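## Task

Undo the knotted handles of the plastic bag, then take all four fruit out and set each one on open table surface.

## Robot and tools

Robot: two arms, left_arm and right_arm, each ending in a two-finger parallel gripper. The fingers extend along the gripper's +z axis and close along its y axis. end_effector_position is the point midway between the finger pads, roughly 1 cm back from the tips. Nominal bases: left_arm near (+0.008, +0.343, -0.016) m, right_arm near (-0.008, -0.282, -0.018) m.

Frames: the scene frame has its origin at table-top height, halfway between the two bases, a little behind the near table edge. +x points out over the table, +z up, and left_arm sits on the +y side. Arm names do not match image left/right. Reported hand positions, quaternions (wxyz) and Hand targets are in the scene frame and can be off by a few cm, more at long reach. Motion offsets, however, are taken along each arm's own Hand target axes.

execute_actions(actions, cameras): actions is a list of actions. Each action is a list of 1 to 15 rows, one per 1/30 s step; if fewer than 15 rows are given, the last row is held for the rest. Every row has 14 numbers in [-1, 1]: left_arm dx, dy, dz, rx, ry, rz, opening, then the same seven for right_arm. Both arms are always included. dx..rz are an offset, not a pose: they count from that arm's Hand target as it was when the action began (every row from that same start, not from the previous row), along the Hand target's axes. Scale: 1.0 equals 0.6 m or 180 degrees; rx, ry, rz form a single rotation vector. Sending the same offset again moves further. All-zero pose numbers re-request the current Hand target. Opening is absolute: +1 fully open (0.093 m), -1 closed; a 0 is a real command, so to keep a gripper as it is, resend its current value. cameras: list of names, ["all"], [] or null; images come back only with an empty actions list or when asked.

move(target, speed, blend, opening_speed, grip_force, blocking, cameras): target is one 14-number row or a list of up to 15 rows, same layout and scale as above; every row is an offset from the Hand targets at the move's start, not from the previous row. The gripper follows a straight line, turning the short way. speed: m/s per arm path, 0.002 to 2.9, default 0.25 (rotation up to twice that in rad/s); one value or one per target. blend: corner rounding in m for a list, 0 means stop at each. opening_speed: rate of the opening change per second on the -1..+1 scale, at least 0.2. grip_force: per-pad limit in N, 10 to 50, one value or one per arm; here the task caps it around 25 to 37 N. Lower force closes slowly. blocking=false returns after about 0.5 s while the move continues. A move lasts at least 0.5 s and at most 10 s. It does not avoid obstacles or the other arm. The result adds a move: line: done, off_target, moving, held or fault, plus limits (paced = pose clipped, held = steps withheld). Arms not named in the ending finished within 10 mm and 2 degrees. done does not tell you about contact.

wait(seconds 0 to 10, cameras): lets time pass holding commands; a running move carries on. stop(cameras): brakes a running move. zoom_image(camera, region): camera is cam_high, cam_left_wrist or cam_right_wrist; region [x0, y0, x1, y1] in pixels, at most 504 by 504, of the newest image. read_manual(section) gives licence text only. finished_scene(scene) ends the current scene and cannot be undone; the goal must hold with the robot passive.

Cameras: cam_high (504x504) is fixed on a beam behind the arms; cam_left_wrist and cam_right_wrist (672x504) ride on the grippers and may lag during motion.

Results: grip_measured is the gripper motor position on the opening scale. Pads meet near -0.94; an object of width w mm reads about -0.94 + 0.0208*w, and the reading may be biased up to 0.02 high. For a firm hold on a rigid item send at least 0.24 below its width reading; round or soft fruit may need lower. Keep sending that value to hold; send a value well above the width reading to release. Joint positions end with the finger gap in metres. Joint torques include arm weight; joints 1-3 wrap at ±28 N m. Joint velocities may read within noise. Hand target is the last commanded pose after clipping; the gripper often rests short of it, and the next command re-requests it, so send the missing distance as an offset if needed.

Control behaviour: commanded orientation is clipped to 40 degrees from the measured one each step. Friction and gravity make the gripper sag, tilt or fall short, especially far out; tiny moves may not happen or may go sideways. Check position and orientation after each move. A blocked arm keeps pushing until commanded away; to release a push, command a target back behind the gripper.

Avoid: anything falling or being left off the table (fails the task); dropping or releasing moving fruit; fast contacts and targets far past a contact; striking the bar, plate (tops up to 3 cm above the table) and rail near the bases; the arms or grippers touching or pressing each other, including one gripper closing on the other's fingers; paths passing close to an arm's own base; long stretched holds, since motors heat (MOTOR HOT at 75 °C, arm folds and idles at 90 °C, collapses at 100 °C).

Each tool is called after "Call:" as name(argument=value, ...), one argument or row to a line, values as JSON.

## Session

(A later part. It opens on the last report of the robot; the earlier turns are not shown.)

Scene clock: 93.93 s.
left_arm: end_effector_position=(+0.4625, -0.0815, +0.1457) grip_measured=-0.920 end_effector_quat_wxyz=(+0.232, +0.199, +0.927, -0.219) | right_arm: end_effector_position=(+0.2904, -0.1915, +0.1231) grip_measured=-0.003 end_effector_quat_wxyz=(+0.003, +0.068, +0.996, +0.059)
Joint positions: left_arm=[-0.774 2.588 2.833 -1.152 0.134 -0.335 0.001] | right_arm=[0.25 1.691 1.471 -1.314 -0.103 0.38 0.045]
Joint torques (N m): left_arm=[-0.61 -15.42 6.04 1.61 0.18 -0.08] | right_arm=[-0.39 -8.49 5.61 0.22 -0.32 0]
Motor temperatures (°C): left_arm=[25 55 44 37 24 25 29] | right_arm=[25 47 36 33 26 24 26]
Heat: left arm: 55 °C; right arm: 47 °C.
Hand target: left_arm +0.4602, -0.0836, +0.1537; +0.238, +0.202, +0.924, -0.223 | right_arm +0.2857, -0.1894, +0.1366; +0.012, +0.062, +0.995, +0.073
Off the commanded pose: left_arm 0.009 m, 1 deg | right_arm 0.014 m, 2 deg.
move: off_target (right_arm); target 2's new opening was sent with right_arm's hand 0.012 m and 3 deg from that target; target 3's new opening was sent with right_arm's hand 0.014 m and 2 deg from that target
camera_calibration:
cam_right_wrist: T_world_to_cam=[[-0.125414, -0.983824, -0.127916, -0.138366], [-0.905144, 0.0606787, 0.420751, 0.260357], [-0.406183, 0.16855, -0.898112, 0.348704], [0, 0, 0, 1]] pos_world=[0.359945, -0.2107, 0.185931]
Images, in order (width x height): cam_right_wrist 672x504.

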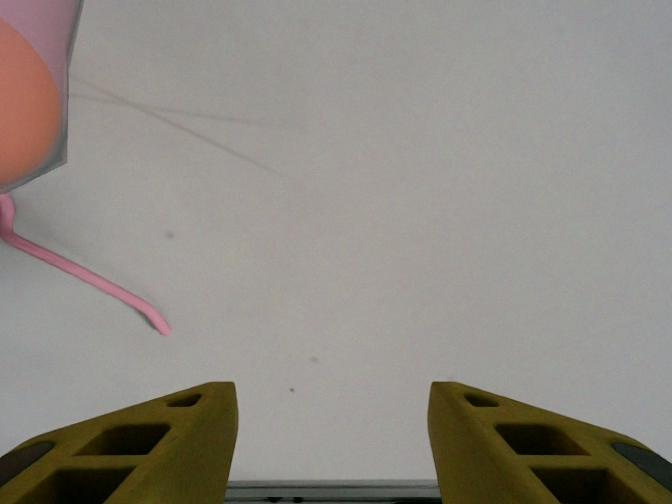

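Call:
move(
  target=[
    [-0.072,-0.11,0.078,0,0,0,-1,0,0,0,0,0,0,0],
    [-0.034,-0.086,0.15,0,0,0,-1,0,0,0,0,0,0,0],
    [-0.034,-0.086,0.15,0,0,0,-0.5,0,0,0,0,0,0,0],
    [-0.034,-0.05,-0.1,0,0,0,-0.5,0,0,0,0,0,0,0],
    [0.1,0.2,-0.25,0,0,0,-0.5,0,0,0,0,0,0,0],
  ],
  cameras=["all"],
  speed=[0.08,0.1,0.1,0.15,0.25],
)

Call:
zoom_image(
  camera="cam_high",
  region=[130, 170, 310, 320],
)

Scene clock: 102.33 s.
left_arm: end_effector_position=(+0.4142, +0.1143, +0.1783) grip_measured=-0.502 end_effector_quat_wxyz=(+0.199, +0.183, +0.940, -0.206) | right_arm: end_effector_position=(+0.2904, -0.1915, +0.1231) grip_measured=-0.003 end_effector_quat_wxyz=(+0.003, +0.068, +0.996, +0.059)
Joint positions: left_arm=[-0.463 1.834 1.767 -0.971 0.302 -0.1 0.021] | right_arm=[0.25 1.691 1.471 -1.314 -0.103 0.38 0.045]
Joint torques (N m): left_arm=[-0.49 -13.07 6.22 1.83 0.44 0.18] | right_arm=[-0.44 -8.46 5.53 0.26 -0.3 0.03]
Motor temperatures (°C): left_arm=[25 57 45 38 24 25 29] | right_arm=[25 46 36 33 26 24 26]
Heat: left arm: 57 °C; right arm: 46 °C.
Hand target: left_arm +0.4171, +0.1069, +0.2020; +0.238, +0.202, +0.923, -0.224 | right_arm +0.2857, -0.1894, +0.1366; +0.012, +0.062, +0.995, +0.073
Off the commanded pose: left_arm 0.025 m, 6 deg | right_arm 0.014 m, 2 deg.
elbow stopped short (left arm): the move would have taken joint 3 (elbow) straighter than the controller allows.
move: off_target (left_arm, right_arm); target 3's new opening was sent with left_arm's hand 0.029 m and 8 deg from that target
camera_calibration:
cam_left_wrist: T_world_to_cam=[[-0.421376, -0.853582, 0.306332, 0.220317], [-0.900801, 0.433013, -0.0325255, 0.363637], [-0.104883, -0.28965, -0.951369, 0.328343], [0, 0, 0, 1]] pos_world=[0.454838, 0.125703, 0.256713]
cam_right_wrist: T_world_to_cam=[[-0.125414, -0.983824, -0.127916, -0.138366], [-0.905144, 0.0606787, 0.420751, 0.260357], [-0.406183, 0.16855, -0.898112, 0.348704], [0, 0, 0, 1]] pos_world=[0.359945, -0.2107, 0.185931]

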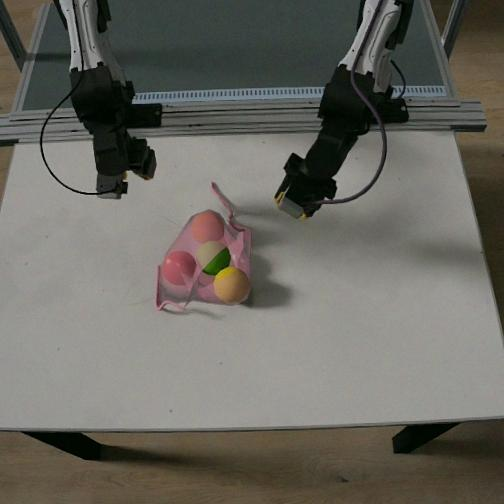

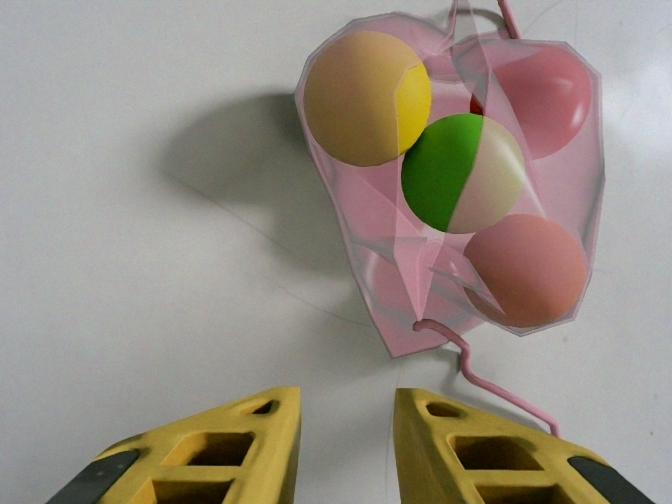

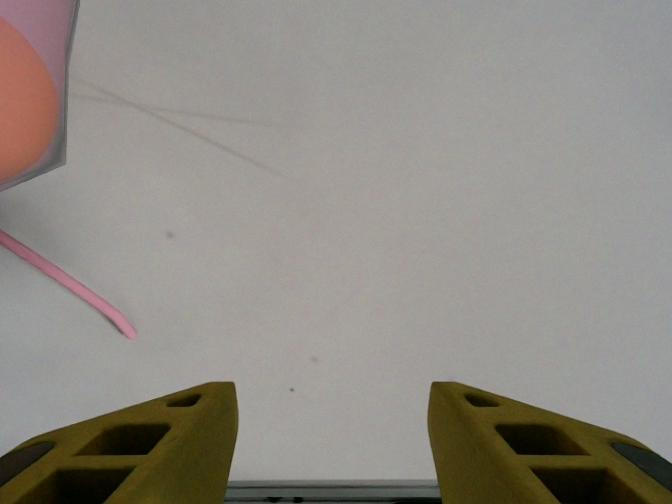

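Scaled by 2.800 from the camera's 504x504 image, which has a finer 720x720 frame.

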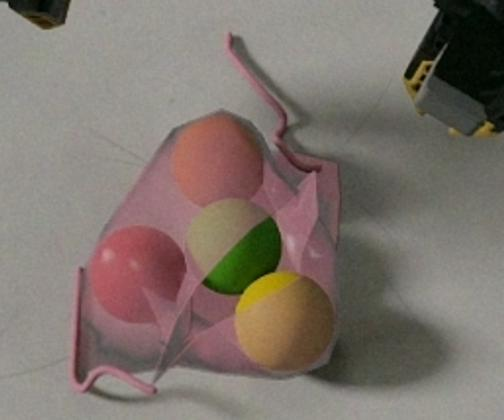

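Call:
move(
  target=[
    [0.02,0.145,-0.16,0,0,0,-0.5,0,0,-0.1,0,0,0,0],
    [0.02,0.145,-0.16,0,0,0,-0.5,-0.218,0.302,-0.018,0.039,0.032,-0.373,1],
  ],
  cameras=["cam_right_wrist"],
)

Call:
zoom_image(
  camera="cam_right_wrist",
  region=[100, 50, 550, 500],
)

Scene clock: 108.73 s.
left_arm: end_effector_position=(+0.4213, +0.2330, +0.2282) grip_measured=-0.502 end_effector_quat_wxyz=(+0.229, +0.188, +0.930, -0.216) | right_arm: end_effector_position=(+0.4369, -0.0313, +0.1770) grip_measured=+1.000 end_effector_quat_wxyz=(+0.170, -0.484, +0.858, +0.011)
Joint positions: left_arm=[-0.129 1.763 1.865 -1.193 0.482 0.214 0.021] | right_arm=[0.517 2.416 2.725 -1.545 -0.018 -0.516 0.093]
Joint torques (N m): left_arm=[-0.47 -9.47 8.85 0.92 0.55 0.17] | right_arm=[0.5 -8.75 6.39 1 0.08 0.02]
Motor temperatures (°C): left_arm=[25 56 46 37 24 25 29] | right_arm=[25 46 37 33 26 24 26]
Heat: left arm: 56 °C; right arm: 46 °C.
Hand target: left_arm +0.4156, +0.2302, +0.2436; +0.238, +0.202, +0.924, -0.223 | right_arm +0.4371, -0.0294, +0.1756; -0.001, -0.501, +0.865, -0.001
Off the commanded pose: left_arm 0.017 m, 2 deg | right_arm 0.002 m, 20 deg.
joint sent to its limit (right arm) — joint 4 (wrist pitch), lower limit. The joint targets are off in position and orientation.
move: off_target (left_arm, right_arm); target 2's new opening was sent with right_arm's hand 0.002 m and 20 deg from that target
camera_calibration:
cam_right_wrist: T_world_to_cam=[[0.842312, -0.520677, 0.139307, -0.41117], [-0.53664, -0.834254, 0.126638, 0.223526], [0.0502804, -0.181426, -0.982118, 0.234094], [0, 0, 0, 1]] pos_world=[0.454516, 0.0148616, 0.25888]
Images, in order (width x height): cam_right_wrist 672x504.

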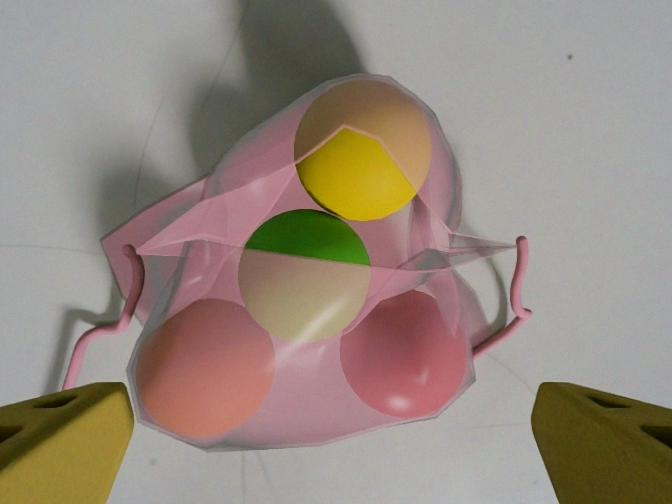

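Scaled by 1.120 from the camera's 672x504 image, which has a finer 960x720 frame.

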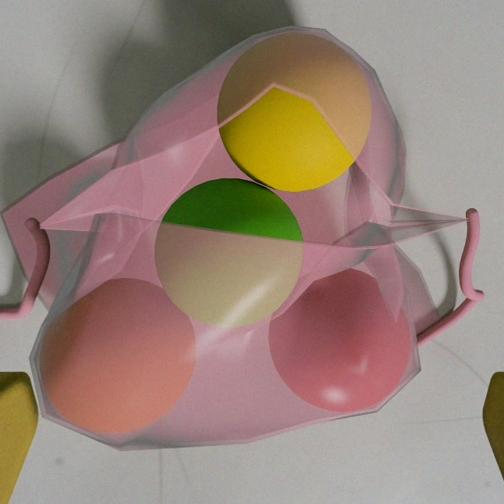

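Call:
move(
  target=[
    [0,0,0,0,0,0,-0.5,-0.045,0,0.126,0,0,0.045,1],
  ],
  cameras=["cam_right_wrist"],
  speed=0.12,
)

Scene clock: 111.57 s.
left_arm: end_effector_position=(+0.4213, +0.2330, +0.2282) grip_measured=-0.502 end_effector_quat_wxyz=(+0.229, +0.188, +0.930, -0.216) | right_arm: end_effector_position=(+0.4497, -0.0100, +0.1013) grip_measured=+1.000 end_effector_quat_wxyz=(+0.119, -0.437, +0.891, +0.015)
Joint positions: left_arm=[-0.129 1.763 1.865 -1.193 0.482 0.214 0.021] | right_arm=[0.543 2.631 2.837 -1.545 -0.007 -0.377 0.093]
Joint torques (N m): left_arm=[-0.38 -9.52 8.83 0.94 0.54 0.2] | right_arm=[0.76 -9.51 6.65 0.84 0.02 0.24]
Motor temperatures (°C): left_arm=[25 56 47 36 24 25 29] | right_arm=[25 46 37 33 26 24 26]
Heat: left arm: 56 °C; right arm: 46 °C.
Hand target: left_arm +0.4156, +0.2302, +0.2436; +0.238, +0.202, +0.924, -0.223 | right_arm +0.4504, -0.0061, +0.1000; -0.001, -0.439, +0.899, -0.001
Off the commanded pose: left_arm 0.017 m, 2 deg | right_arm 0.004 m, 14 deg.
elbow stopped short (right arm): the move would have taken joint 3 (elbow) straighter than the controller allows.
move: off_target (left_arm, right_arm)
camera_calibration:
cam_right_wrist: T_world_to_cam=[[0.790786, -0.608249, 0.0684948, -0.37081], [-0.607537, -0.76634, 0.208858, 0.282006], [-0.0745473, -0.206775, -0.975544, 0.218259], [0, 0, 0, 1]] pos_world=[0.48083, 0.0356981, 0.179421]
Images, in order (width x height): cam_right_wrist 672x504.

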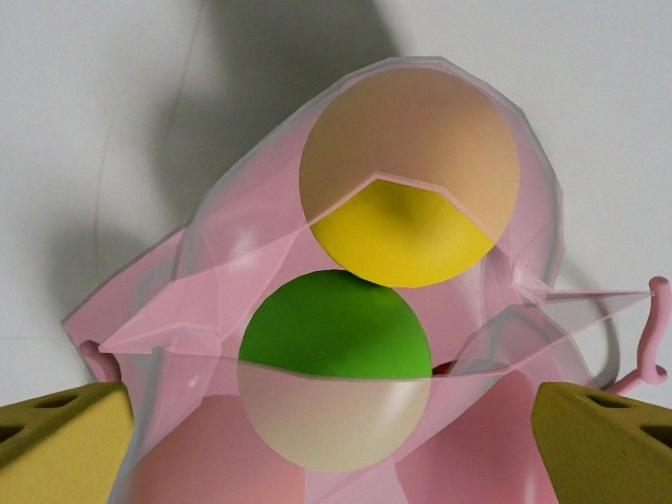

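Call:
move(
  target=[
    [0,0,0,0,0,0,-0.5,-0.004,0,0.097,0,0,0,1],
  ],
  cameras=["cam_right_wrist"],
  speed=0.12,
)

Scene clock: 113.33 s.
left_arm: end_effector_position=(+0.4213, +0.2330, +0.2282) grip_measured=-0.502 end_effector_quat_wxyz=(+0.229, +0.188, +0.930, -0.216) | right_arm: end_effector_position=(+0.4478, -0.0109, +0.0439) grip_measured=+1.000 end_effector_quat_wxyz=(+0.064, -0.438, +0.896, +0.011)
Joint positions: left_arm=[-0.129 1.763 1.865 -1.193 0.482 0.214 0.021] | right_arm=[0.543 2.745 2.84 -1.544 -0.007 -0.375 0.093]
Joint torques (N m): left_arm=[-0.51 -9.57 8.83 0.94 0.52 0.2] | right_arm=[0.65 -10.22 6.43 0.87 0.08 0.25]
Motor temperatures (°C): left_arm=[25 55 47 36 24 25 29] | right_arm=[25 46 37 33 26 24 26]
Heat: left arm: 55 °C; right arm: 46 °C.
Hand target: left_arm +0.4156, +0.2302, +0.2436; +0.238, +0.202, +0.924, -0.223 | right_arm +0.4519, -0.0043, +0.0418; -0.001, -0.439, +0.899, -0.001
Off the commanded pose: left_arm 0.017 m, 2 deg | right_arm 0.008 m, 8 deg.
elbow stopped short (right arm): the move would have taken joint 3 (elbow) straighter than the controller allows.
move: off_target (left_arm, right_arm)
camera_calibration:
cam_right_wrist: T_world_to_cam=[[0.794506, -0.606649, 0.0271656, -0.365683], [-0.58402, -0.751083, 0.307887, 0.277509], [-0.166376, -0.260483, -0.951035, 0.201369], [0, 0, 0, 1]] pos_world=[0.486111, 0.0390439, 0.116002]
Images, in order (width x height): cam_right_wrist 672x504.

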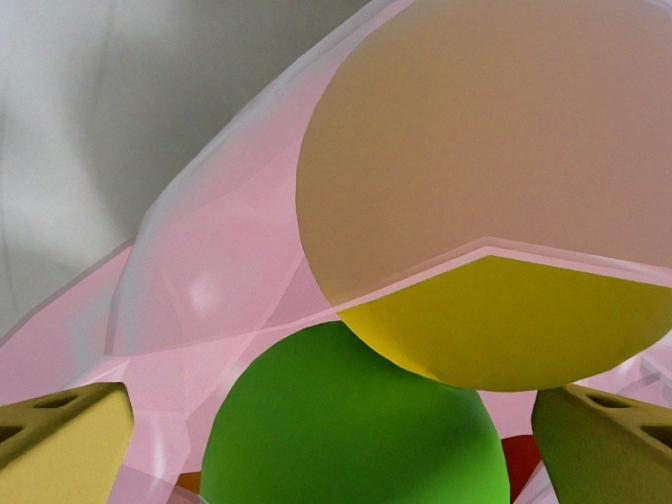

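Call:
move(
  target=[
    [0,0,0,0,0,0,-0.5,0.024,-0.006,0.005,0,0,0,1],
    [0,0,0,0,0,0,-0.5,0.024,-0.006,0.005,0,0,0,0.1],
  ],
  cameras=["cam_right_wrist"],
  speed=0.08,
  opening_speed=0.5,
)

Scene clock: 117.33 s.
left_arm: end_effector_position=(+0.4213, +0.2330, +0.2282) grip_measured=-0.502 end_effector_quat_wxyz=(+0.229, +0.188, +0.930, -0.216) | right_arm: end_effector_position=(+0.4486, -0.0141, +0.0419) grip_measured=+0.227 end_effector_quat_wxyz=(+0.061, -0.436, +0.898, +0.010)
Joint positions: left_arm=[-0.129 1.763 1.865 -1.193 0.482 0.214 0.021] | right_arm=[0.537 2.745 2.833 -1.543 -0.007 -0.375 0.056]
Joint torques (N m): left_arm=[-0.43 -9.47 8.87 0.92 0.58 0.18] | right_arm=[-0.47 -11.49 4.08 0.49 0.08 0.07]
Heat: left arm: 54 °C; right arm: 47 °C.
Hand target: left_arm +0.4156, +0.2302, +0.2436; +0.238, +0.202, +0.924, -0.223 | right_arm +0.4458, -0.0179, +0.0388; -0.001, -0.439, +0.899, -0.001
Off the commanded pose: left_arm 0.017 m, 2 deg | right_arm 0.006 m, 7 deg.
elbow stopped short (right arm): the move would have taken joint 3 (elbow) straighter than the controller allows.
joint sent to its limit (right arm) — joint 4 (wrist pitch), lower limit. The joint targets are off in position and orientation.
move: off_target (left_arm, right_arm); target 2's new opening was sent with right_arm's hand 0.006 m and 7 deg from that target
camera_calibration:
cam_right_wrist: T_world_to_cam=[[0.790902, -0.611444, 0.0246808, -0.366685], [-0.586877, -0.746465, 0.313631, 0.277275], [-0.173344, -0.262536, -0.949224, 0.20175], [0, 0, 0, 1]] pos_world=[0.48771, 0.0357354, 0.113594]
Images, in order (width x height): cam_right_wrist 672x504.

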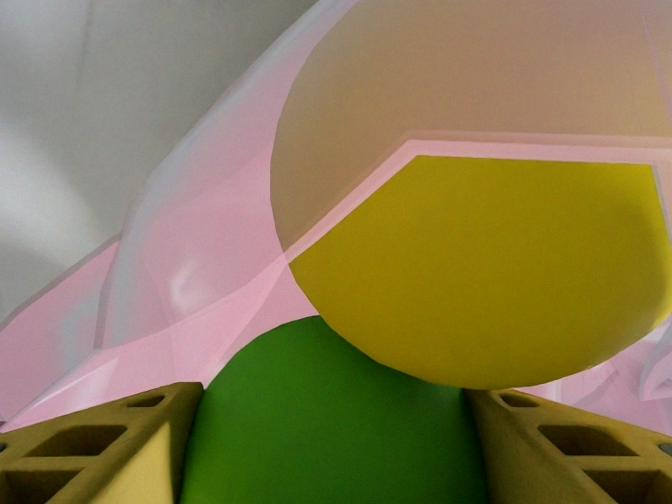

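Call:
move(
  target=[
    [0,0,0,0,0,0,-0.5,0,0,0,0,0,0,-0.08],
    [0,0,0,0,0,0,-0.5,0,0,-0.26,0,0,0,-0.08],
  ],
  cameras=["cam_right_wrist","cam_high"],
  speed=0.08,
)

Call:
zoom_image(
  camera="cam_high",
  region=[130, 170, 310, 320],
)

Scene clock: 121.20 s.
left_arm: end_effector_position=(+0.4213, +0.2330, +0.2282) grip_measured=-0.502 end_effector_quat_wxyz=(+0.229, +0.188, +0.930, -0.216) | right_arm: end_effector_position=(+0.4489, -0.0146, +0.1581) grip_measured=+0.227 end_effector_quat_wxyz=(+0.175, -0.430, +0.886, +0.019)
Joint positions: left_arm=[-0.129 1.763 1.865 -1.193 0.482 0.214 0.021] | right_arm=[0.537 2.522 2.84 -1.543 -0.007 -0.375 0.056]
Joint torques (N m): left_arm=[-0.49 -9.55 8.87 0.93 0.55 0.19] | right_arm=[-0.4 -15.1 6.43 1.07 0.04 0.13]
Heat: left arm: 54 °C; right arm: 49 °C.
Hand target: left_arm +0.4156, +0.2302, +0.2436; +0.238, +0.202, +0.924, -0.223 | right_arm +0.4459, -0.0176, +0.1948; -0.001, -0.439, +0.899, -0.001
Off the commanded pose: left_arm 0.017 m, 2 deg | right_arm 0.037 m, 20 deg.
elbow stopped short (right arm): the move would have taken joint 3 (elbow) straighter than the controller allows.
move: off_target (left_arm, right_arm)
camera_calibration:
cam_right_wrist: T_world_to_cam=[[0.7769, -0.620057, 0.109344, -0.377243], [-0.629313, -0.770174, 0.103906, 0.292481], [0.0197866, -0.149537, -0.988558, 0.23324], [0, 0, 0, 1]] pos_world=[0.472527, 0.0262273, 0.24143]
Images, in order (width x height): cam_high 504x504, cam_right_wrist 672x504.

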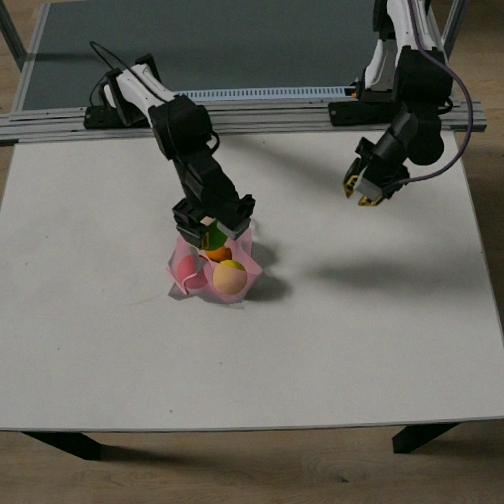

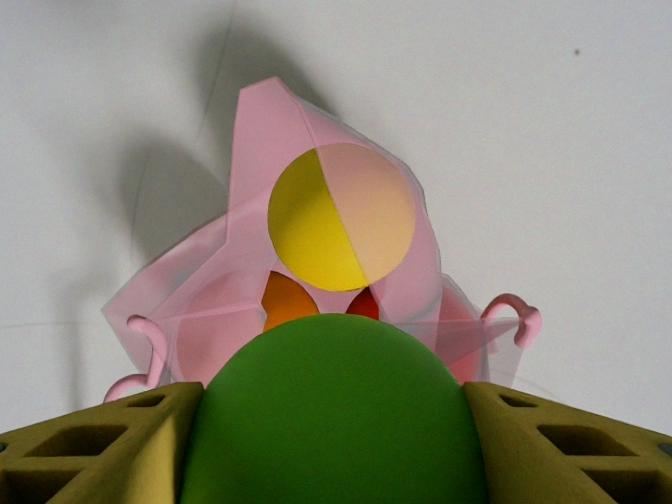

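Scaled by 2.800 from the camera's 504x504 image, which has a finer 720x720 frame.

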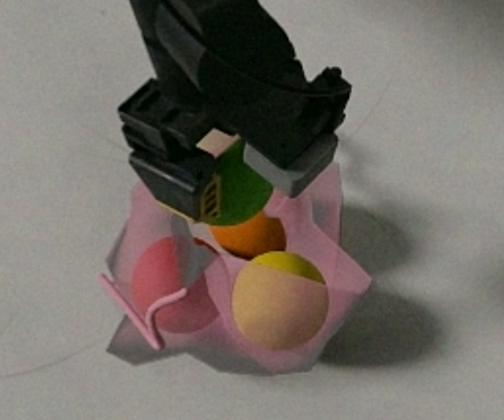

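Call:
move(
  target=[
    [0.15,0.04,-0.195,0,0,0,-0.5,0,0,0,0,0,0,-0.08],
    [0.15,0.04,-0.195,0,0,0,-0.5,-0.178,0.0965,0,0,0,0,-0.08],
  ],
  cameras=["cam_right_wrist","cam_high"],
  speed=[0.2,0.1],
)

Call:
zoom_image(
  camera="cam_high",
  region=[130, 170, 310, 320],
)

Scene clock: 126.73 s.
left_arm: end_effector_position=(+0.3246, +0.3373, +0.2715) grip_measured=-0.502 end_effector_quat_wxyz=(+0.244, +0.191, +0.927, -0.210) | right_arm: end_effector_position=(+0.4606, +0.0922, +0.1898) grip_measured=+0.227 end_effector_quat_wxyz=(+0.321, -0.418, +0.847, +0.071)
Joint positions: left_arm=[0.263 1.533 1.802 -1.554 0.628 0.637 0.021] | right_arm=[0.684 2.536 2.84 -1.214 0.004 -0.243 0.056]
Joint torques (N m): left_arm=[0.05 -8.02 5.14 0.61 0.67 0.19] | right_arm=[0.68 -9.77 6.76 2.2 0.04 0.27]
Heat: left arm: 53 °C; right arm: 50 °C.
Hand target: left_arm +0.3138, +0.3333, +0.2805; +0.238, +0.202, +0.924, -0.224 | right_arm +0.4660, +0.1022, +0.1945; -0.001, -0.439, +0.899, -0.001
Off the commanded pose: left_arm 0.015 m, 2 deg | right_arm 0.012 m, 38 deg.
elbow stopped short (right arm): the move would have taken joint 3 (elbow) straighter than the controller allows.
joint sent to its limit (left arm) — joint 4 (wrist pitch), lower limit. The joint targets still meet the commanded pose.
move: off_target (left_arm, right_arm)
camera_calibration:
cam_right_wrist: T_world_to_cam=[[0.762606, -0.630244, 0.145685, -0.322855], [-0.598356, -0.772865, -0.211303, 0.424643], [0.245767, 0.0739699, -0.966502, 0.151343], [0, 0, 0, 1]] pos_world=[0.463104, 0.11352, 0.283037]
Images, in order (width x height): cam_high 504x504, cam_right_wrist 672x504.

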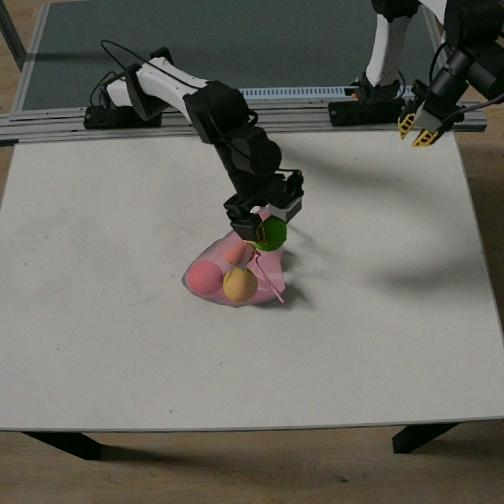

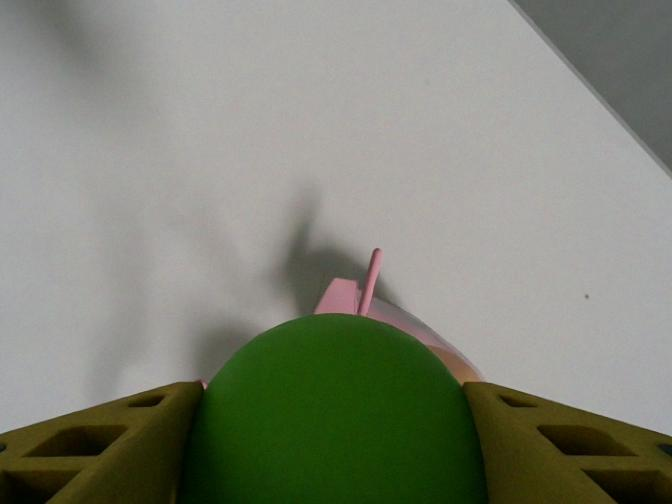

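Scaled by 2.800 from the camera's 504x504 image, which has a finer 720x720 frame.

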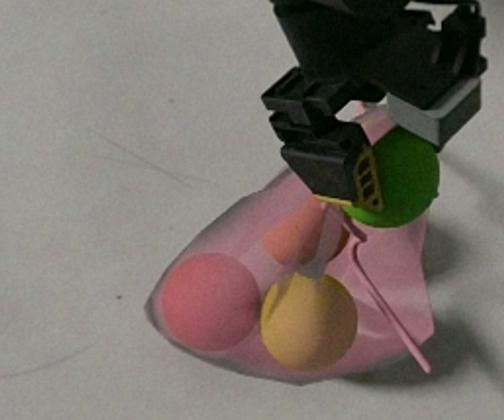

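Call:
move(
  target=[0,0,0,0,0,0,-0.5,-0.038,0.168,0.03,0,0,0,-0.08],
  cameras=["cam_right_wrist","cam_high","cam_left_wrist"],
  speed=0.08,
)

Call:
zoom_image(
  camera="cam_high",
  region=[150, 170, 330, 320],
)

Scene clock: 131.87 s.
left_arm: end_effector_position=(+0.3246, +0.3373, +0.2715) grip_measured=-0.502 end_effector_quat_wxyz=(+0.244, +0.191, +0.927, -0.210) | right_arm: end_effector_position=(+0.3987, +0.1685, +0.1718) grip_measured=+0.227 end_effector_quat_wxyz=(+0.302, -0.419, +0.849, +0.110)
Joint positions: left_arm=[0.263 1.533 1.802 -1.554 0.628 0.637 0.021] | right_arm=[0.851 2.573 2.84 -1.192 0.023 -0.083 0.056]
Joint torques (N m): left_arm=[0.21 -7.9 5.07 0.57 0.66 0.17] | right_arm=[0.57 -9.88 6.87 2.25 -0.14 0.29]
Heat: left arm: 52 °C; right arm: 50 °C.
Hand target: left_arm +0.3138, +0.3333, +0.2805; +0.238, +0.202, +0.924, -0.224 | right_arm +0.4005, +0.1822, +0.1764; -0.001, -0.439, +0.899, -0.001
Off the commanded pose: left_arm 0.015 m, 2 deg | right_arm 0.015 m, 38 deg.
elbow stopped short (right arm): the move would have taken joint 3 (elbow) straighter than the controller allows.
joint sent to its limit (left arm) — joint 4 (wrist pitch), lower limit. The joint targets still meet the commanded pose.
move: off_target (left_arm, right_arm)
camera_calibration:
cam_left_wrist: T_world_to_cam=[[-0.450927, -0.844697, 0.288359, 0.355709], [-0.892391, 0.432967, -0.127193, 0.212378], [-0.0174101, -0.314684, -0.949037, 0.451635], [0, 0, 0, 1]] pos_world=[0.357786, 0.350636, 0.353059]
cam_right_wrist: T_world_to_cam=[[0.787766, -0.6127, 0.06343, -0.223844], [-0.58939, -0.779686, -0.211443, 0.44035], [0.179007, 0.129183, -0.97533, 0.16238], [0, 0, 0, 1]] pos_world=[0.406808, 0.185209, 0.265681]

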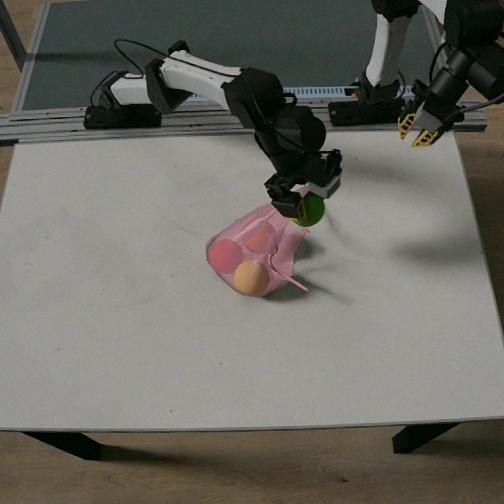

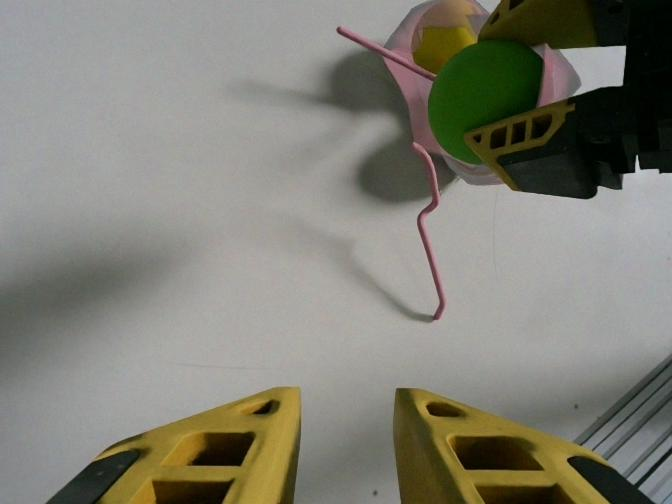

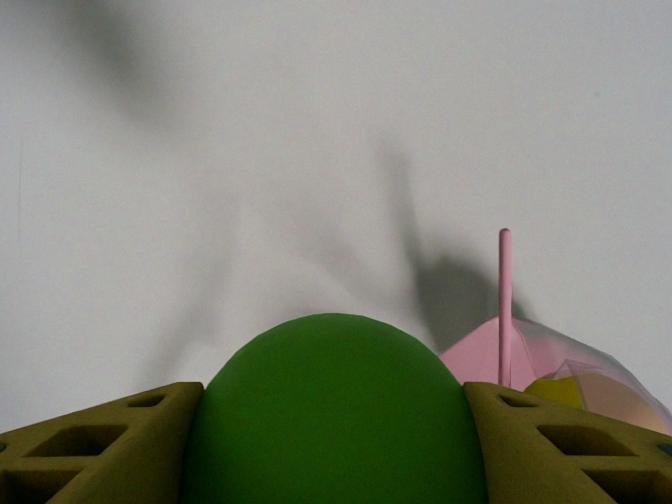

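Scaled by 2.800 from the camera's 504x504 image, which has a finer 720x720 frame.

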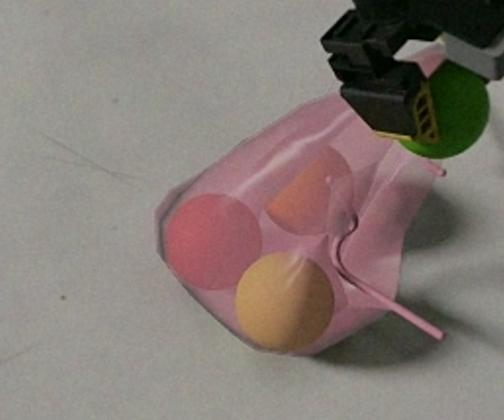

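Call:
move(
  target=[
    [0,0,0,0,0,0,-0.5,0,0.03,0.205,0,0,0,-0.08],
    [0,0,0,0,0,0,-0.5,0,0.03,0.205,0,0,0,0.6],
  ],
  cameras=["cam_right_wrist","cam_left_wrist"],
  speed=0.08,
  opening_speed=0.4,
)

Scene clock: 139.23 s.
left_arm: end_effector_position=(+0.3246, +0.3373, +0.2715) grip_measured=-0.502 end_effector_quat_wxyz=(+0.244, +0.191, +0.927, -0.210) | right_arm: end_effector_position=(+0.3883, +0.1827, +0.0584) grip_measured=+0.597 end_effector_quat_wxyz=(+0.214, -0.429, +0.874, +0.083)
Joint positions: left_arm=[0.263 1.533 1.802 -1.554 0.628 0.637 0.021] | right_arm=[0.879 2.765 2.84 -1.192 0.023 -0.048 0.074]
Joint torques (N m): left_arm=[0.25 -7.87 5.04 0.58 0.66 0.18] | right_arm=[0.85 -10.15 7.09 1.61 -0.17 0.25]
Heat: left arm: 51 °C; right arm: 50 °C.
Hand target: left_arm +0.3138, +0.3333, +0.2805; +0.238, +0.202, +0.924, -0.224 | right_arm +0.3863, +0.1930, +0.0533; -0.001, -0.439, +0.899, -0.001
Off the commanded pose: left_arm 0.015 m, 2 deg | right_arm 0.012 m, 27 deg.
elbow stopped short (right arm): the move would have taken joint 3 (elbow) straighter than the controller allows.
joint sent to its limit (left arm) — joint 4 (wrist pitch), lower limit. The joint targets still meet the commanded pose.
move: off_target (left_arm, right_arm); target 2's new opening was sent with right_arm's hand 0.012 m and 27 deg from that target
camera_calibration:
cam_left_wrist: T_world_to_cam=[[-0.450927, -0.844697, 0.288359, 0.355709], [-0.892391, 0.432967, -0.127193, 0.212378], [-0.0174101, -0.314684, -0.949037, 0.451635], [0, 0, 0, 1]] pos_world=[0.357786, 0.350636, 0.353059]
cam_right_wrist: T_world_to_cam=[[0.793631, -0.607427, 0.0343932, -0.201342], [-0.606953, -0.794374, -0.0240536, 0.419827], [0.0419318, -0.00178538, -0.999119, 0.130404], [0, 0, 0, 1]] pos_world=[0.409138, 0.211432, 0.147312]
Images, in order (width x height): cam_left_wrist 672x504, cam_right_wrist 672x504.

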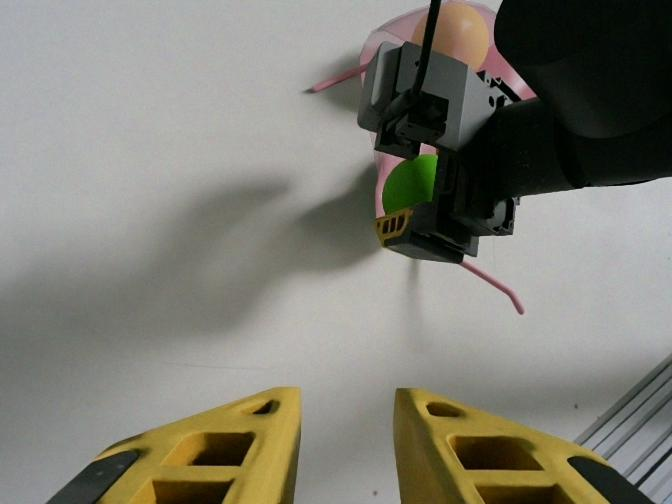

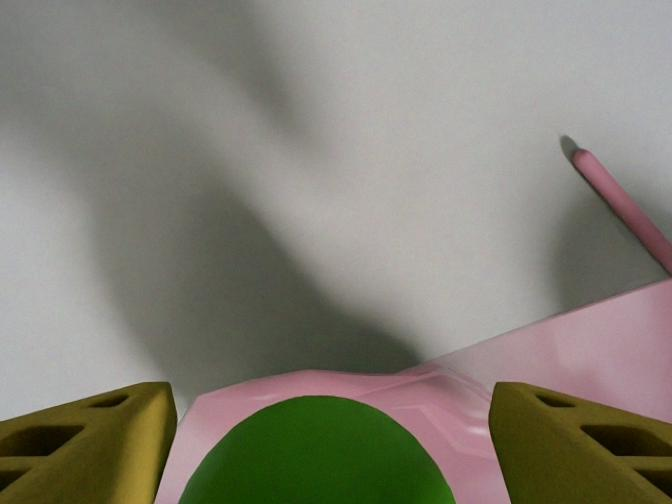

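Call:
move(
  target=[
    [0,0,0,0,0,0,-0.5,0,0,-0.12,0,0,0,0.6],
    [0,0,0,0,0,0,-0.5,0.3,-0.2,-0.3,0,0,0,0.6],
  ],
  cameras=["cam_high","cam_left_wrist"],
  speed=0.12,
)

Call:
zoom_image(
  camera="cam_high",
  region=[170, 160, 350, 310],
)

Call:
zoom_image(
  camera="cam_left_wrist",
  region=[250, 0, 670, 330],
)

Scene clock: 144.90 s.
left_arm: end_effector_position=(+0.3246, +0.3373, +0.2715) grip_measured=-0.502 end_effector_quat_wxyz=(+0.244, +0.191, +0.927, -0.210) | right_arm: end_effector_position=(+0.3798, -0.0154, +0.2154) grip_measured=+0.597 end_effector_quat_wxyz=(+0.171, -0.424, +0.888, +0.033)
Joint positions: left_arm=[0.263 1.533 1.802 -1.554 0.628 0.637 0.021] | right_arm=[0.609 2.203 2.512 -1.537 -0.009 -0.29 0.074]
Joint torques (N m): left_arm=[0.1 -7.97 5.11 0.58 0.66 0.18] | right_arm=[-0.02 -12.63 4.08 0.92 0.04 0.05]
Motor temperatures (°C): left_arm=[24 50 45 33 25 25 29] | right_arm=[25 53 37 34 26 24 26]
Heat: left arm: 50 °C; right arm: 53 °C.
Hand target: left_arm +0.3138, +0.3333, +0.2805; +0.238, +0.202, +0.924, -0.224 | right_arm +0.3703, -0.0224, +0.2338; -0.001, -0.439, +0.899, -0.001
Off the commanded pose: left_arm 0.015 m, 2 deg | right_arm 0.022 m, 20 deg.
elbow stopped short (right arm): the move would have taken joint 3 (elbow) straighter than the controller allows.
joint sent to its limit (left arm) — joint 4 (wrist pitch), lower limit. The joint targets still meet the commanded pose.
joint sent to its limit (right arm) — joint 4 (wrist pitch), lower limit. The joint targets are off in position and orientation.
move: off_target (left_arm, right_arm)
camera_calibration:
cam_left_wrist: T_world_to_cam=[[-0.450927, -0.844697, 0.288359, 0.355709], [-0.892391, 0.432967, -0.127193, 0.212378], [-0.0174101, -0.314684, -0.949037, 0.451635], [0, 0, 0, 1]] pos_world=[0.357786, 0.350636, 0.353059]
Images, in order (width x height): cam_high 504x504, cam_left_wrist 672x504.

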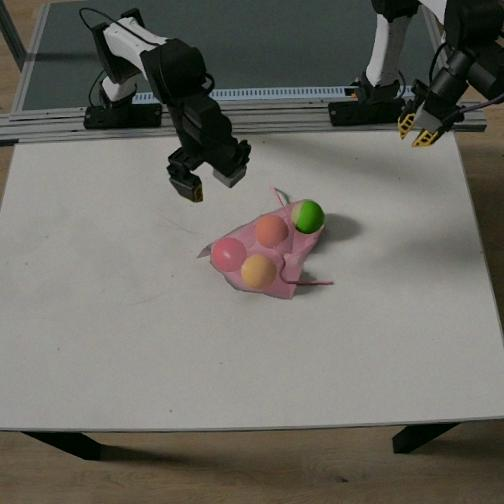

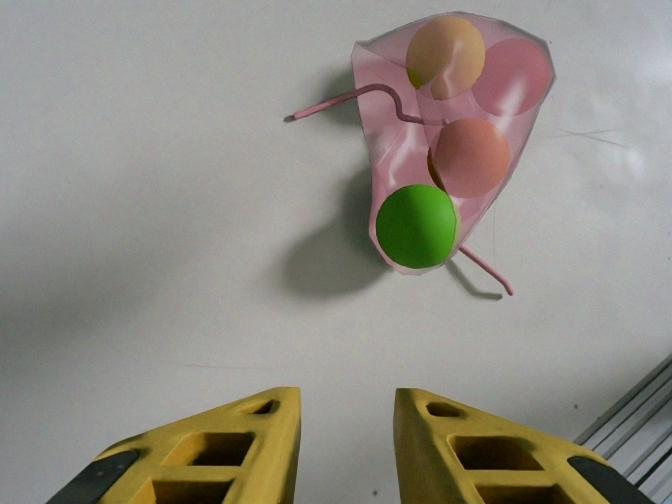

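Scaled by 2.800 from the camera's 504x504 image, which has a finer 720x720 frame.

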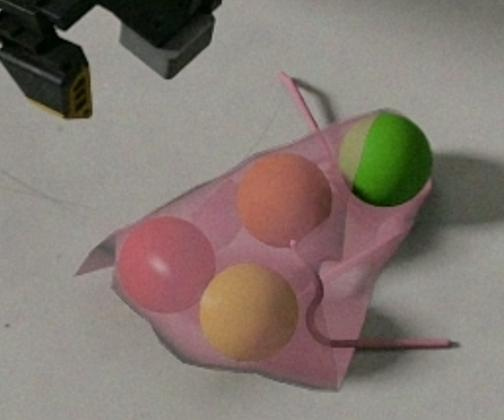

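Scaled by 1.200 from the camera's 672x504 image, which has a finer 960x720 frame.

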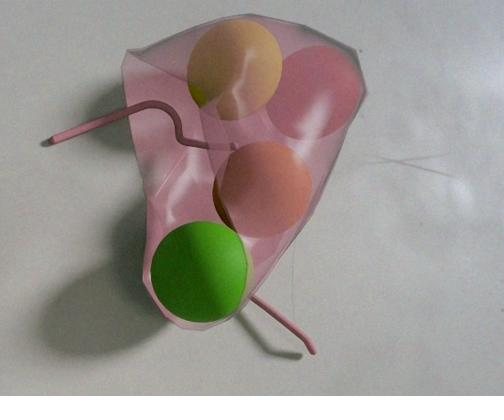

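Call:
move(
  target=[
    [0.087,-0.091,0.3,0,0,0,1,0.1,-0.1,0,0,0,0,0.6],
  ],
  cameras=["cam_left_wrist"],
  speed=0.2,
)

Scene clock: 147.27 s.
left_arm: end_effector_position=(+0.3011, +0.2130, +0.1190) grip_measured=+1.000 end_effector_quat_wxyz=(+0.209, +0.202, +0.929, -0.230) | right_arm: end_effector_position=(+0.3916, -0.1011, +0.2164) grip_measured=+0.597 end_effector_quat_wxyz=(+0.148, -0.426, +0.892, +0.004)
Joint positions: left_arm=[-0.233 1.31 0.978 -0.762 0.467 0.143 0.093] | right_arm=[0.433 2.083 2.34 -1.537 -0.009 -0.466 0.074]
Joint torques (N m): left_arm=[-1.16 -6.78 5.85 1.72 0.16 -0.32] | right_arm=[0.16 -11.92 4.01 0.81 0.06 0.01]
Heat: left arm: 49 °C; right arm: 53 °C.
Hand target: left_arm +0.3083, +0.2109, +0.1285; +0.238, +0.202, +0.923, -0.224 | right_arm +0.3807, -0.1066, +0.2340; -0.001, -0.439, +0.899, -0.001
Off the commanded pose: left_arm 0.012 m, 3 deg | right_arm 0.021 m, 17 deg.
joint sent to its limit (right arm) — joint 4 (wrist pitch), lower limit. The joint targets are off in position and orientation.
move: off_target (left_arm, right_arm)
camera_calibration:
cam_left_wrist: T_world_to_cam=[[-0.466104, -0.819247, 0.334038, 0.277801], [-0.879396, 0.470401, -0.0733911, 0.207522], [-0.0970062, -0.327959, -0.939698, 0.293004], [0, 0, 0, 1]] pos_world=[0.340402, 0.226062, 0.197769]
Images, in order (width x height): cam_left_wrist 672x504.

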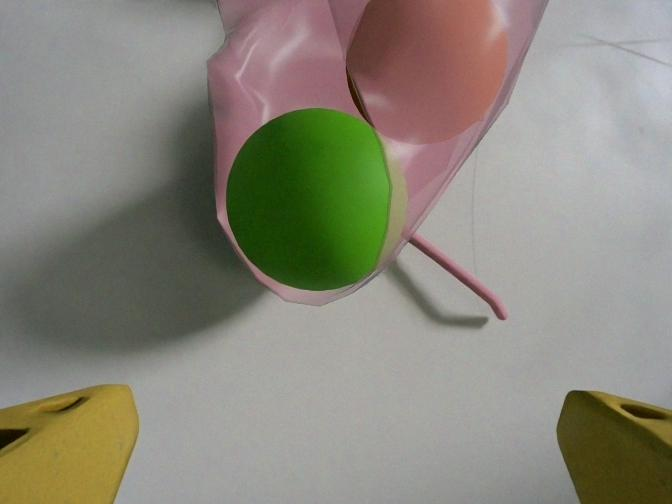

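Call:
move(
  target=[
    [-0.077,-0.03,0.04,-0.224,0.063,-0.462,1,0,0,0,0,0,0,0.6],
  ],
  cameras=["cam_left_wrist"],
  speed=0.2,
)

Scene clock: 152.67 s.
left_arm: end_effector_position=(+0.3481, +0.1740, +0.1311) grip_measured=+1.000 end_effector_quat_wxyz=(-0.001, -0.510, +0.860, +0.000) | right_arm: end_effector_position=(+0.3916, -0.1011, +0.2164) grip_measured=+0.597 end_effector_quat_wxyz=(+0.148, -0.426, +0.892, +0.004)
Joint positions: left_arm=[-0.524 1.95 1.883 -1.471 -0.01 -1.542 0.093] | right_arm=[0.433 2.083 2.34 -1.537 -0.009 -0.466 0.074]
Joint torques (N m): left_arm=[-0.99 -9.54 8.13 0.06 0.05 -0.28] | right_arm=[0.08 -11.96 4.18 0.78 0.04 -0.02]
Heat: left arm: 48 °C; right arm: 52 °C.
Hand target: left_arm +0.3453, +0.1717, +0.1398; +0.000, -0.515, +0.857, +0.000 | right_arm +0.3807, -0.1066, +0.2340; -0.001, -0.439, +0.899, -0.001
Off the commanded pose: left_arm 0.009 m, 1 deg | right_arm 0.021 m, 17 deg.
joint sent to its limit (right arm) — joint 4 (wrist pitch), lower limit. The joint targets are off in position and orientation.
move: off_target (right_arm)
camera_calibration:
cam_left_wrist: T_world_to_cam=[[0.878488, -0.47759, -0.0128847, -0.218198], [-0.423581, -0.79105, 0.441382, 0.261405], [-0.220992, -0.382291, -0.897227, 0.343283], [0, 0, 0, 1]] pos_world=[0.378274, 0.233809, 0.189812]
Images, in order (width x height): cam_left_wrist 672x504.

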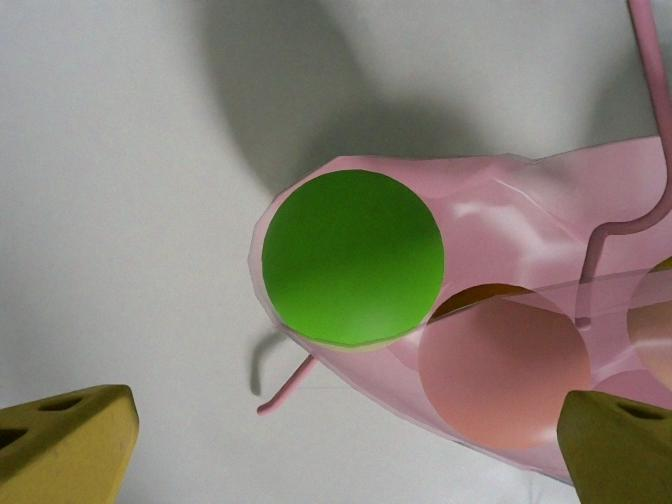

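Call:
move(
  target=[
    [0.003,-0.003,0.145,0,0,0,1,0,0,0,0,0,0,0.6],
    [0.003,-0.003,0.145,0,0,0,0.1,0,0,0,0,0,0,0.6],
    [0.003,-0.003,0.145,0,0,0,-0.1,0,0,0,0,0,0,0.6],
  ],
  cameras=["cam_left_wrist"],
  speed=0.1,
  opening_speed=0.5,
)

Scene clock: 158.73 s.
left_arm: end_effector_position=(+0.3434, +0.1754, +0.0502) grip_measured=+0.222 end_effector_quat_wxyz=(-0.007, -0.511, +0.859, +0.011) | right_arm: end_effector_position=(+0.3916, -0.1011, +0.2164) grip_measured=+0.597 end_effector_quat_wxyz=(+0.148, -0.426, +0.892, +0.004)
Joint positions: left_arm=[-0.524 1.962 1.578 -1.179 -0.01 -1.544 0.056] | right_arm=[0.433 2.083 2.34 -1.537 -0.009 -0.466 0.074]
Joint torques (N m): left_arm=[-1.16 -9.99 5.48 0.54 0.04 -0.32] | right_arm=[0.08 -11.96 4.16 0.8 0.06 0.03]
Heat: left arm: 48 °C; right arm: 52 °C.
Hand target: left_arm +0.3460, +0.1693, +0.0528; +0.000, -0.515, +0.857, +0.000 | right_arm +0.3807, -0.1066, +0.2340; -0.001, -0.439, +0.899, -0.001
Off the commanded pose: left_arm 0.007 m, 2 deg | right_arm 0.021 m, 17 deg.
joint sent to its limit (right arm) — joint 4 (wrist pitch), lower limit. The joint targets are off in position and orientation.
move: off_target (right_arm)
camera_calibration:
cam_left_wrist: T_world_to_cam=[[0.879028, -0.475206, -0.0385928, -0.213851], [-0.4116, -0.797235, 0.44159, 0.293203], [-0.240614, -0.372285, -0.896387, 0.275045], [0, 0, 0, 1]] pos_world=[0.374843, 0.234524, 0.108818]
Images, in order (width x height): cam_left_wrist 672x504.

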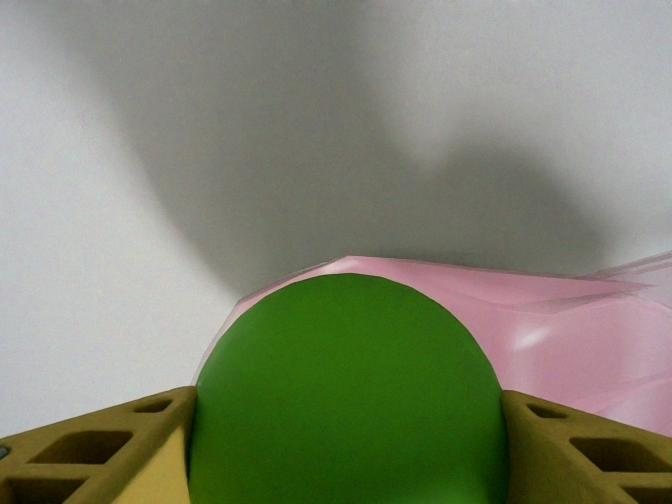

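Call:
move(
  target=[
    [0,0,-0.2,0,0,0,-0.1,0,0,0,0,0,0,0.6],
    [-0.25,0.125,-0.2,0,0,0,-0.1,0,0,0,0,0,0,0.6],
  ],
  cameras=["cam_left_wrist","cam_high"],
  speed=0.12,
)

Call:
zoom_image(
  camera="cam_high",
  region=[170, 130, 380, 310],
)

Scene clock: 163.47 s.
left_arm: end_effector_position=(+0.3603, +0.3373, +0.1569) grip_measured=+0.222 end_effector_quat_wxyz=(-0.002, -0.521, +0.853, +0.010) | right_arm: end_effector_position=(+0.3916, -0.1011, +0.2164) grip_measured=+0.597 end_effector_quat_wxyz=(+0.148, -0.426, +0.892, +0.004)
Joint positions: left_arm=[-0.072 1.863 1.868 -1.556 -0.01 -1.115 0.056] | right_arm=[0.433 2.083 2.34 -1.537 -0.009 -0.466 0.074]
Joint torques (N m): left_arm=[-0.38 -12.78 5.63 0.07 0.21 0.16] | right_arm=[0.03 -12.05 4.08 0.77 0.08 0.03]
Heat: left arm: 49 °C; right arm: 52 °C.
Hand target: left_arm +0.3502, +0.3369, +0.1729; +0.000, -0.515, +0.857, +0.001 | right_arm +0.3807, -0.1066, +0.2340; -0.001, -0.439, +0.899, -0.001
Off the commanded pose: left_arm 0.019 m, 1 deg | right_arm 0.021 m, 17 deg.
joint sent to its limit (left arm) — joint 4 (wrist pitch), lower limit. The joint targets are off in position, not in orientation.
joint sent to its limit (right arm) — joint 4 (wrist pitch), lower limit. The joint targets are off in position and orientation.
move: off_target (left_arm, right_arm)
camera_calibration:
cam_left_wrist: T_world_to_cam=[[0.890175, -0.454531, -0.0314506, -0.159668], [-0.397307, -0.808185, 0.434723, 0.38174], [-0.223013, -0.374484, -0.900015, 0.430069], [0, 0, 0, 1]] pos_world=[0.389712, 0.396996, 0.216096]
Images, in order (width x height): cam_high 504x504, cam_left_wrist 672x504.

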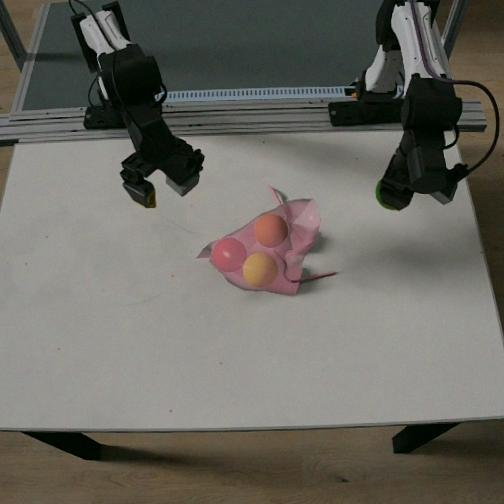

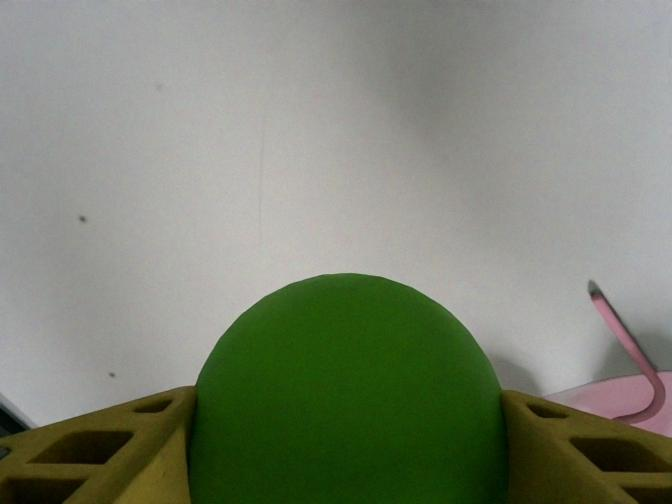

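Scaled by 2.400 from the camera's 504x504 image, which has a finer 720x720 frame.

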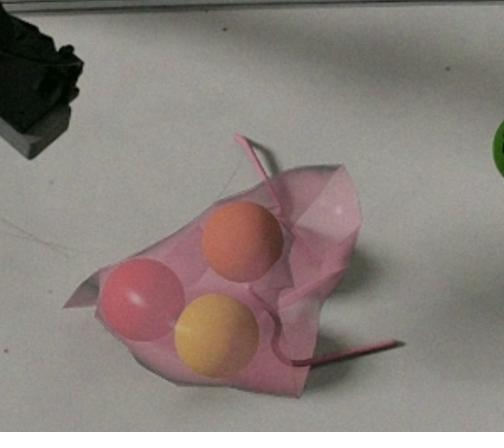

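Call:
move(
  target=[
    [0,0,0.17,0,0,0,-0.1,0,0,0,0,0,0,0.6],
    [0,0,0.198,0,0,0,-0.1,0,0,0,0,0,0,0.6],
    [0,0,0.198,0,0,0,0.75,0,0,0,0,0,0,0.6],
    [0,0,-0.05,0,0,0,0.75,0,0,0,0,0,0,0.6],
  ],
  cameras=["cam_left_wrist"],
  speed=[0.12,0.04,0.1,0.12],
  opening_speed=0.4,
)

Scene clock: 170.60 s.
left_arm: end_effector_position=(+0.3568, +0.3372, +0.1841) grip_measured=+0.748 end_effector_quat_wxyz=(+0.034, -0.521, +0.853, -0.013) | right_arm: end_effector_position=(+0.3916, -0.1011, +0.2164) grip_measured=+0.597 end_effector_quat_wxyz=(+0.148, -0.426, +0.892, +0.004)
Joint positions: left_arm=[-0.072 1.788 1.879 -1.555 -0.01 -1.114 0.081] | right_arm=[0.433 2.083 2.34 -1.537 -0.009 -0.466 0.074]
Joint torques (N m): left_arm=[-0.36 -11.26 7.68 0.25 0.16 0.18] | right_arm=[0.02 -11.99 3.99 0.75 0.03 0.03]
Heat: left arm: 48 °C; right arm: 52 °C.
Hand target: left_arm +0.3502, +0.3369, +0.2029; +0.000, -0.515, +0.857, +0.001 | right_arm +0.3807, -0.1066, +0.2340; -0.001, -0.439, +0.899, -0.001
Off the commanded pose: left_arm 0.020 m, 4 deg | right_arm 0.021 m, 17 deg.
joint sent to its limit (left arm) — joint 4 (wrist pitch), lower limit. The joint targets are off in position and orientation.
joint sent to its limit (right arm) — joint 4 (wrist pitch), lower limit. The joint targets are off in position and orientation.
move: off_target (left_arm, right_arm); target 3's new opening was sent with left_arm's hand 0.012 m and 4 deg from that target
camera_calibration:
cam_left_wrist: T_world_to_cam=[[0.888826, -0.455887, 0.0464244, -0.169189], [-0.434747, -0.806886, 0.399913, 0.387863], [-0.144856, -0.375636, -0.915377, 0.429049], [0, 0, 0, 1]] pos_world=[0.381152, 0.396996, 0.245485]
Images, in order (width x height): cam_left_wrist 672x504.

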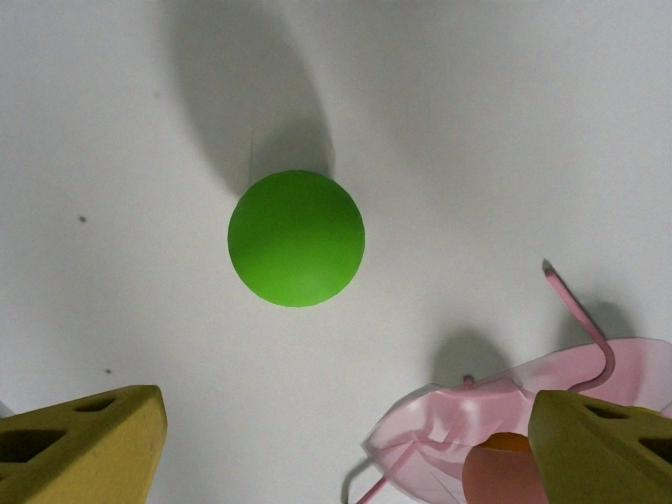

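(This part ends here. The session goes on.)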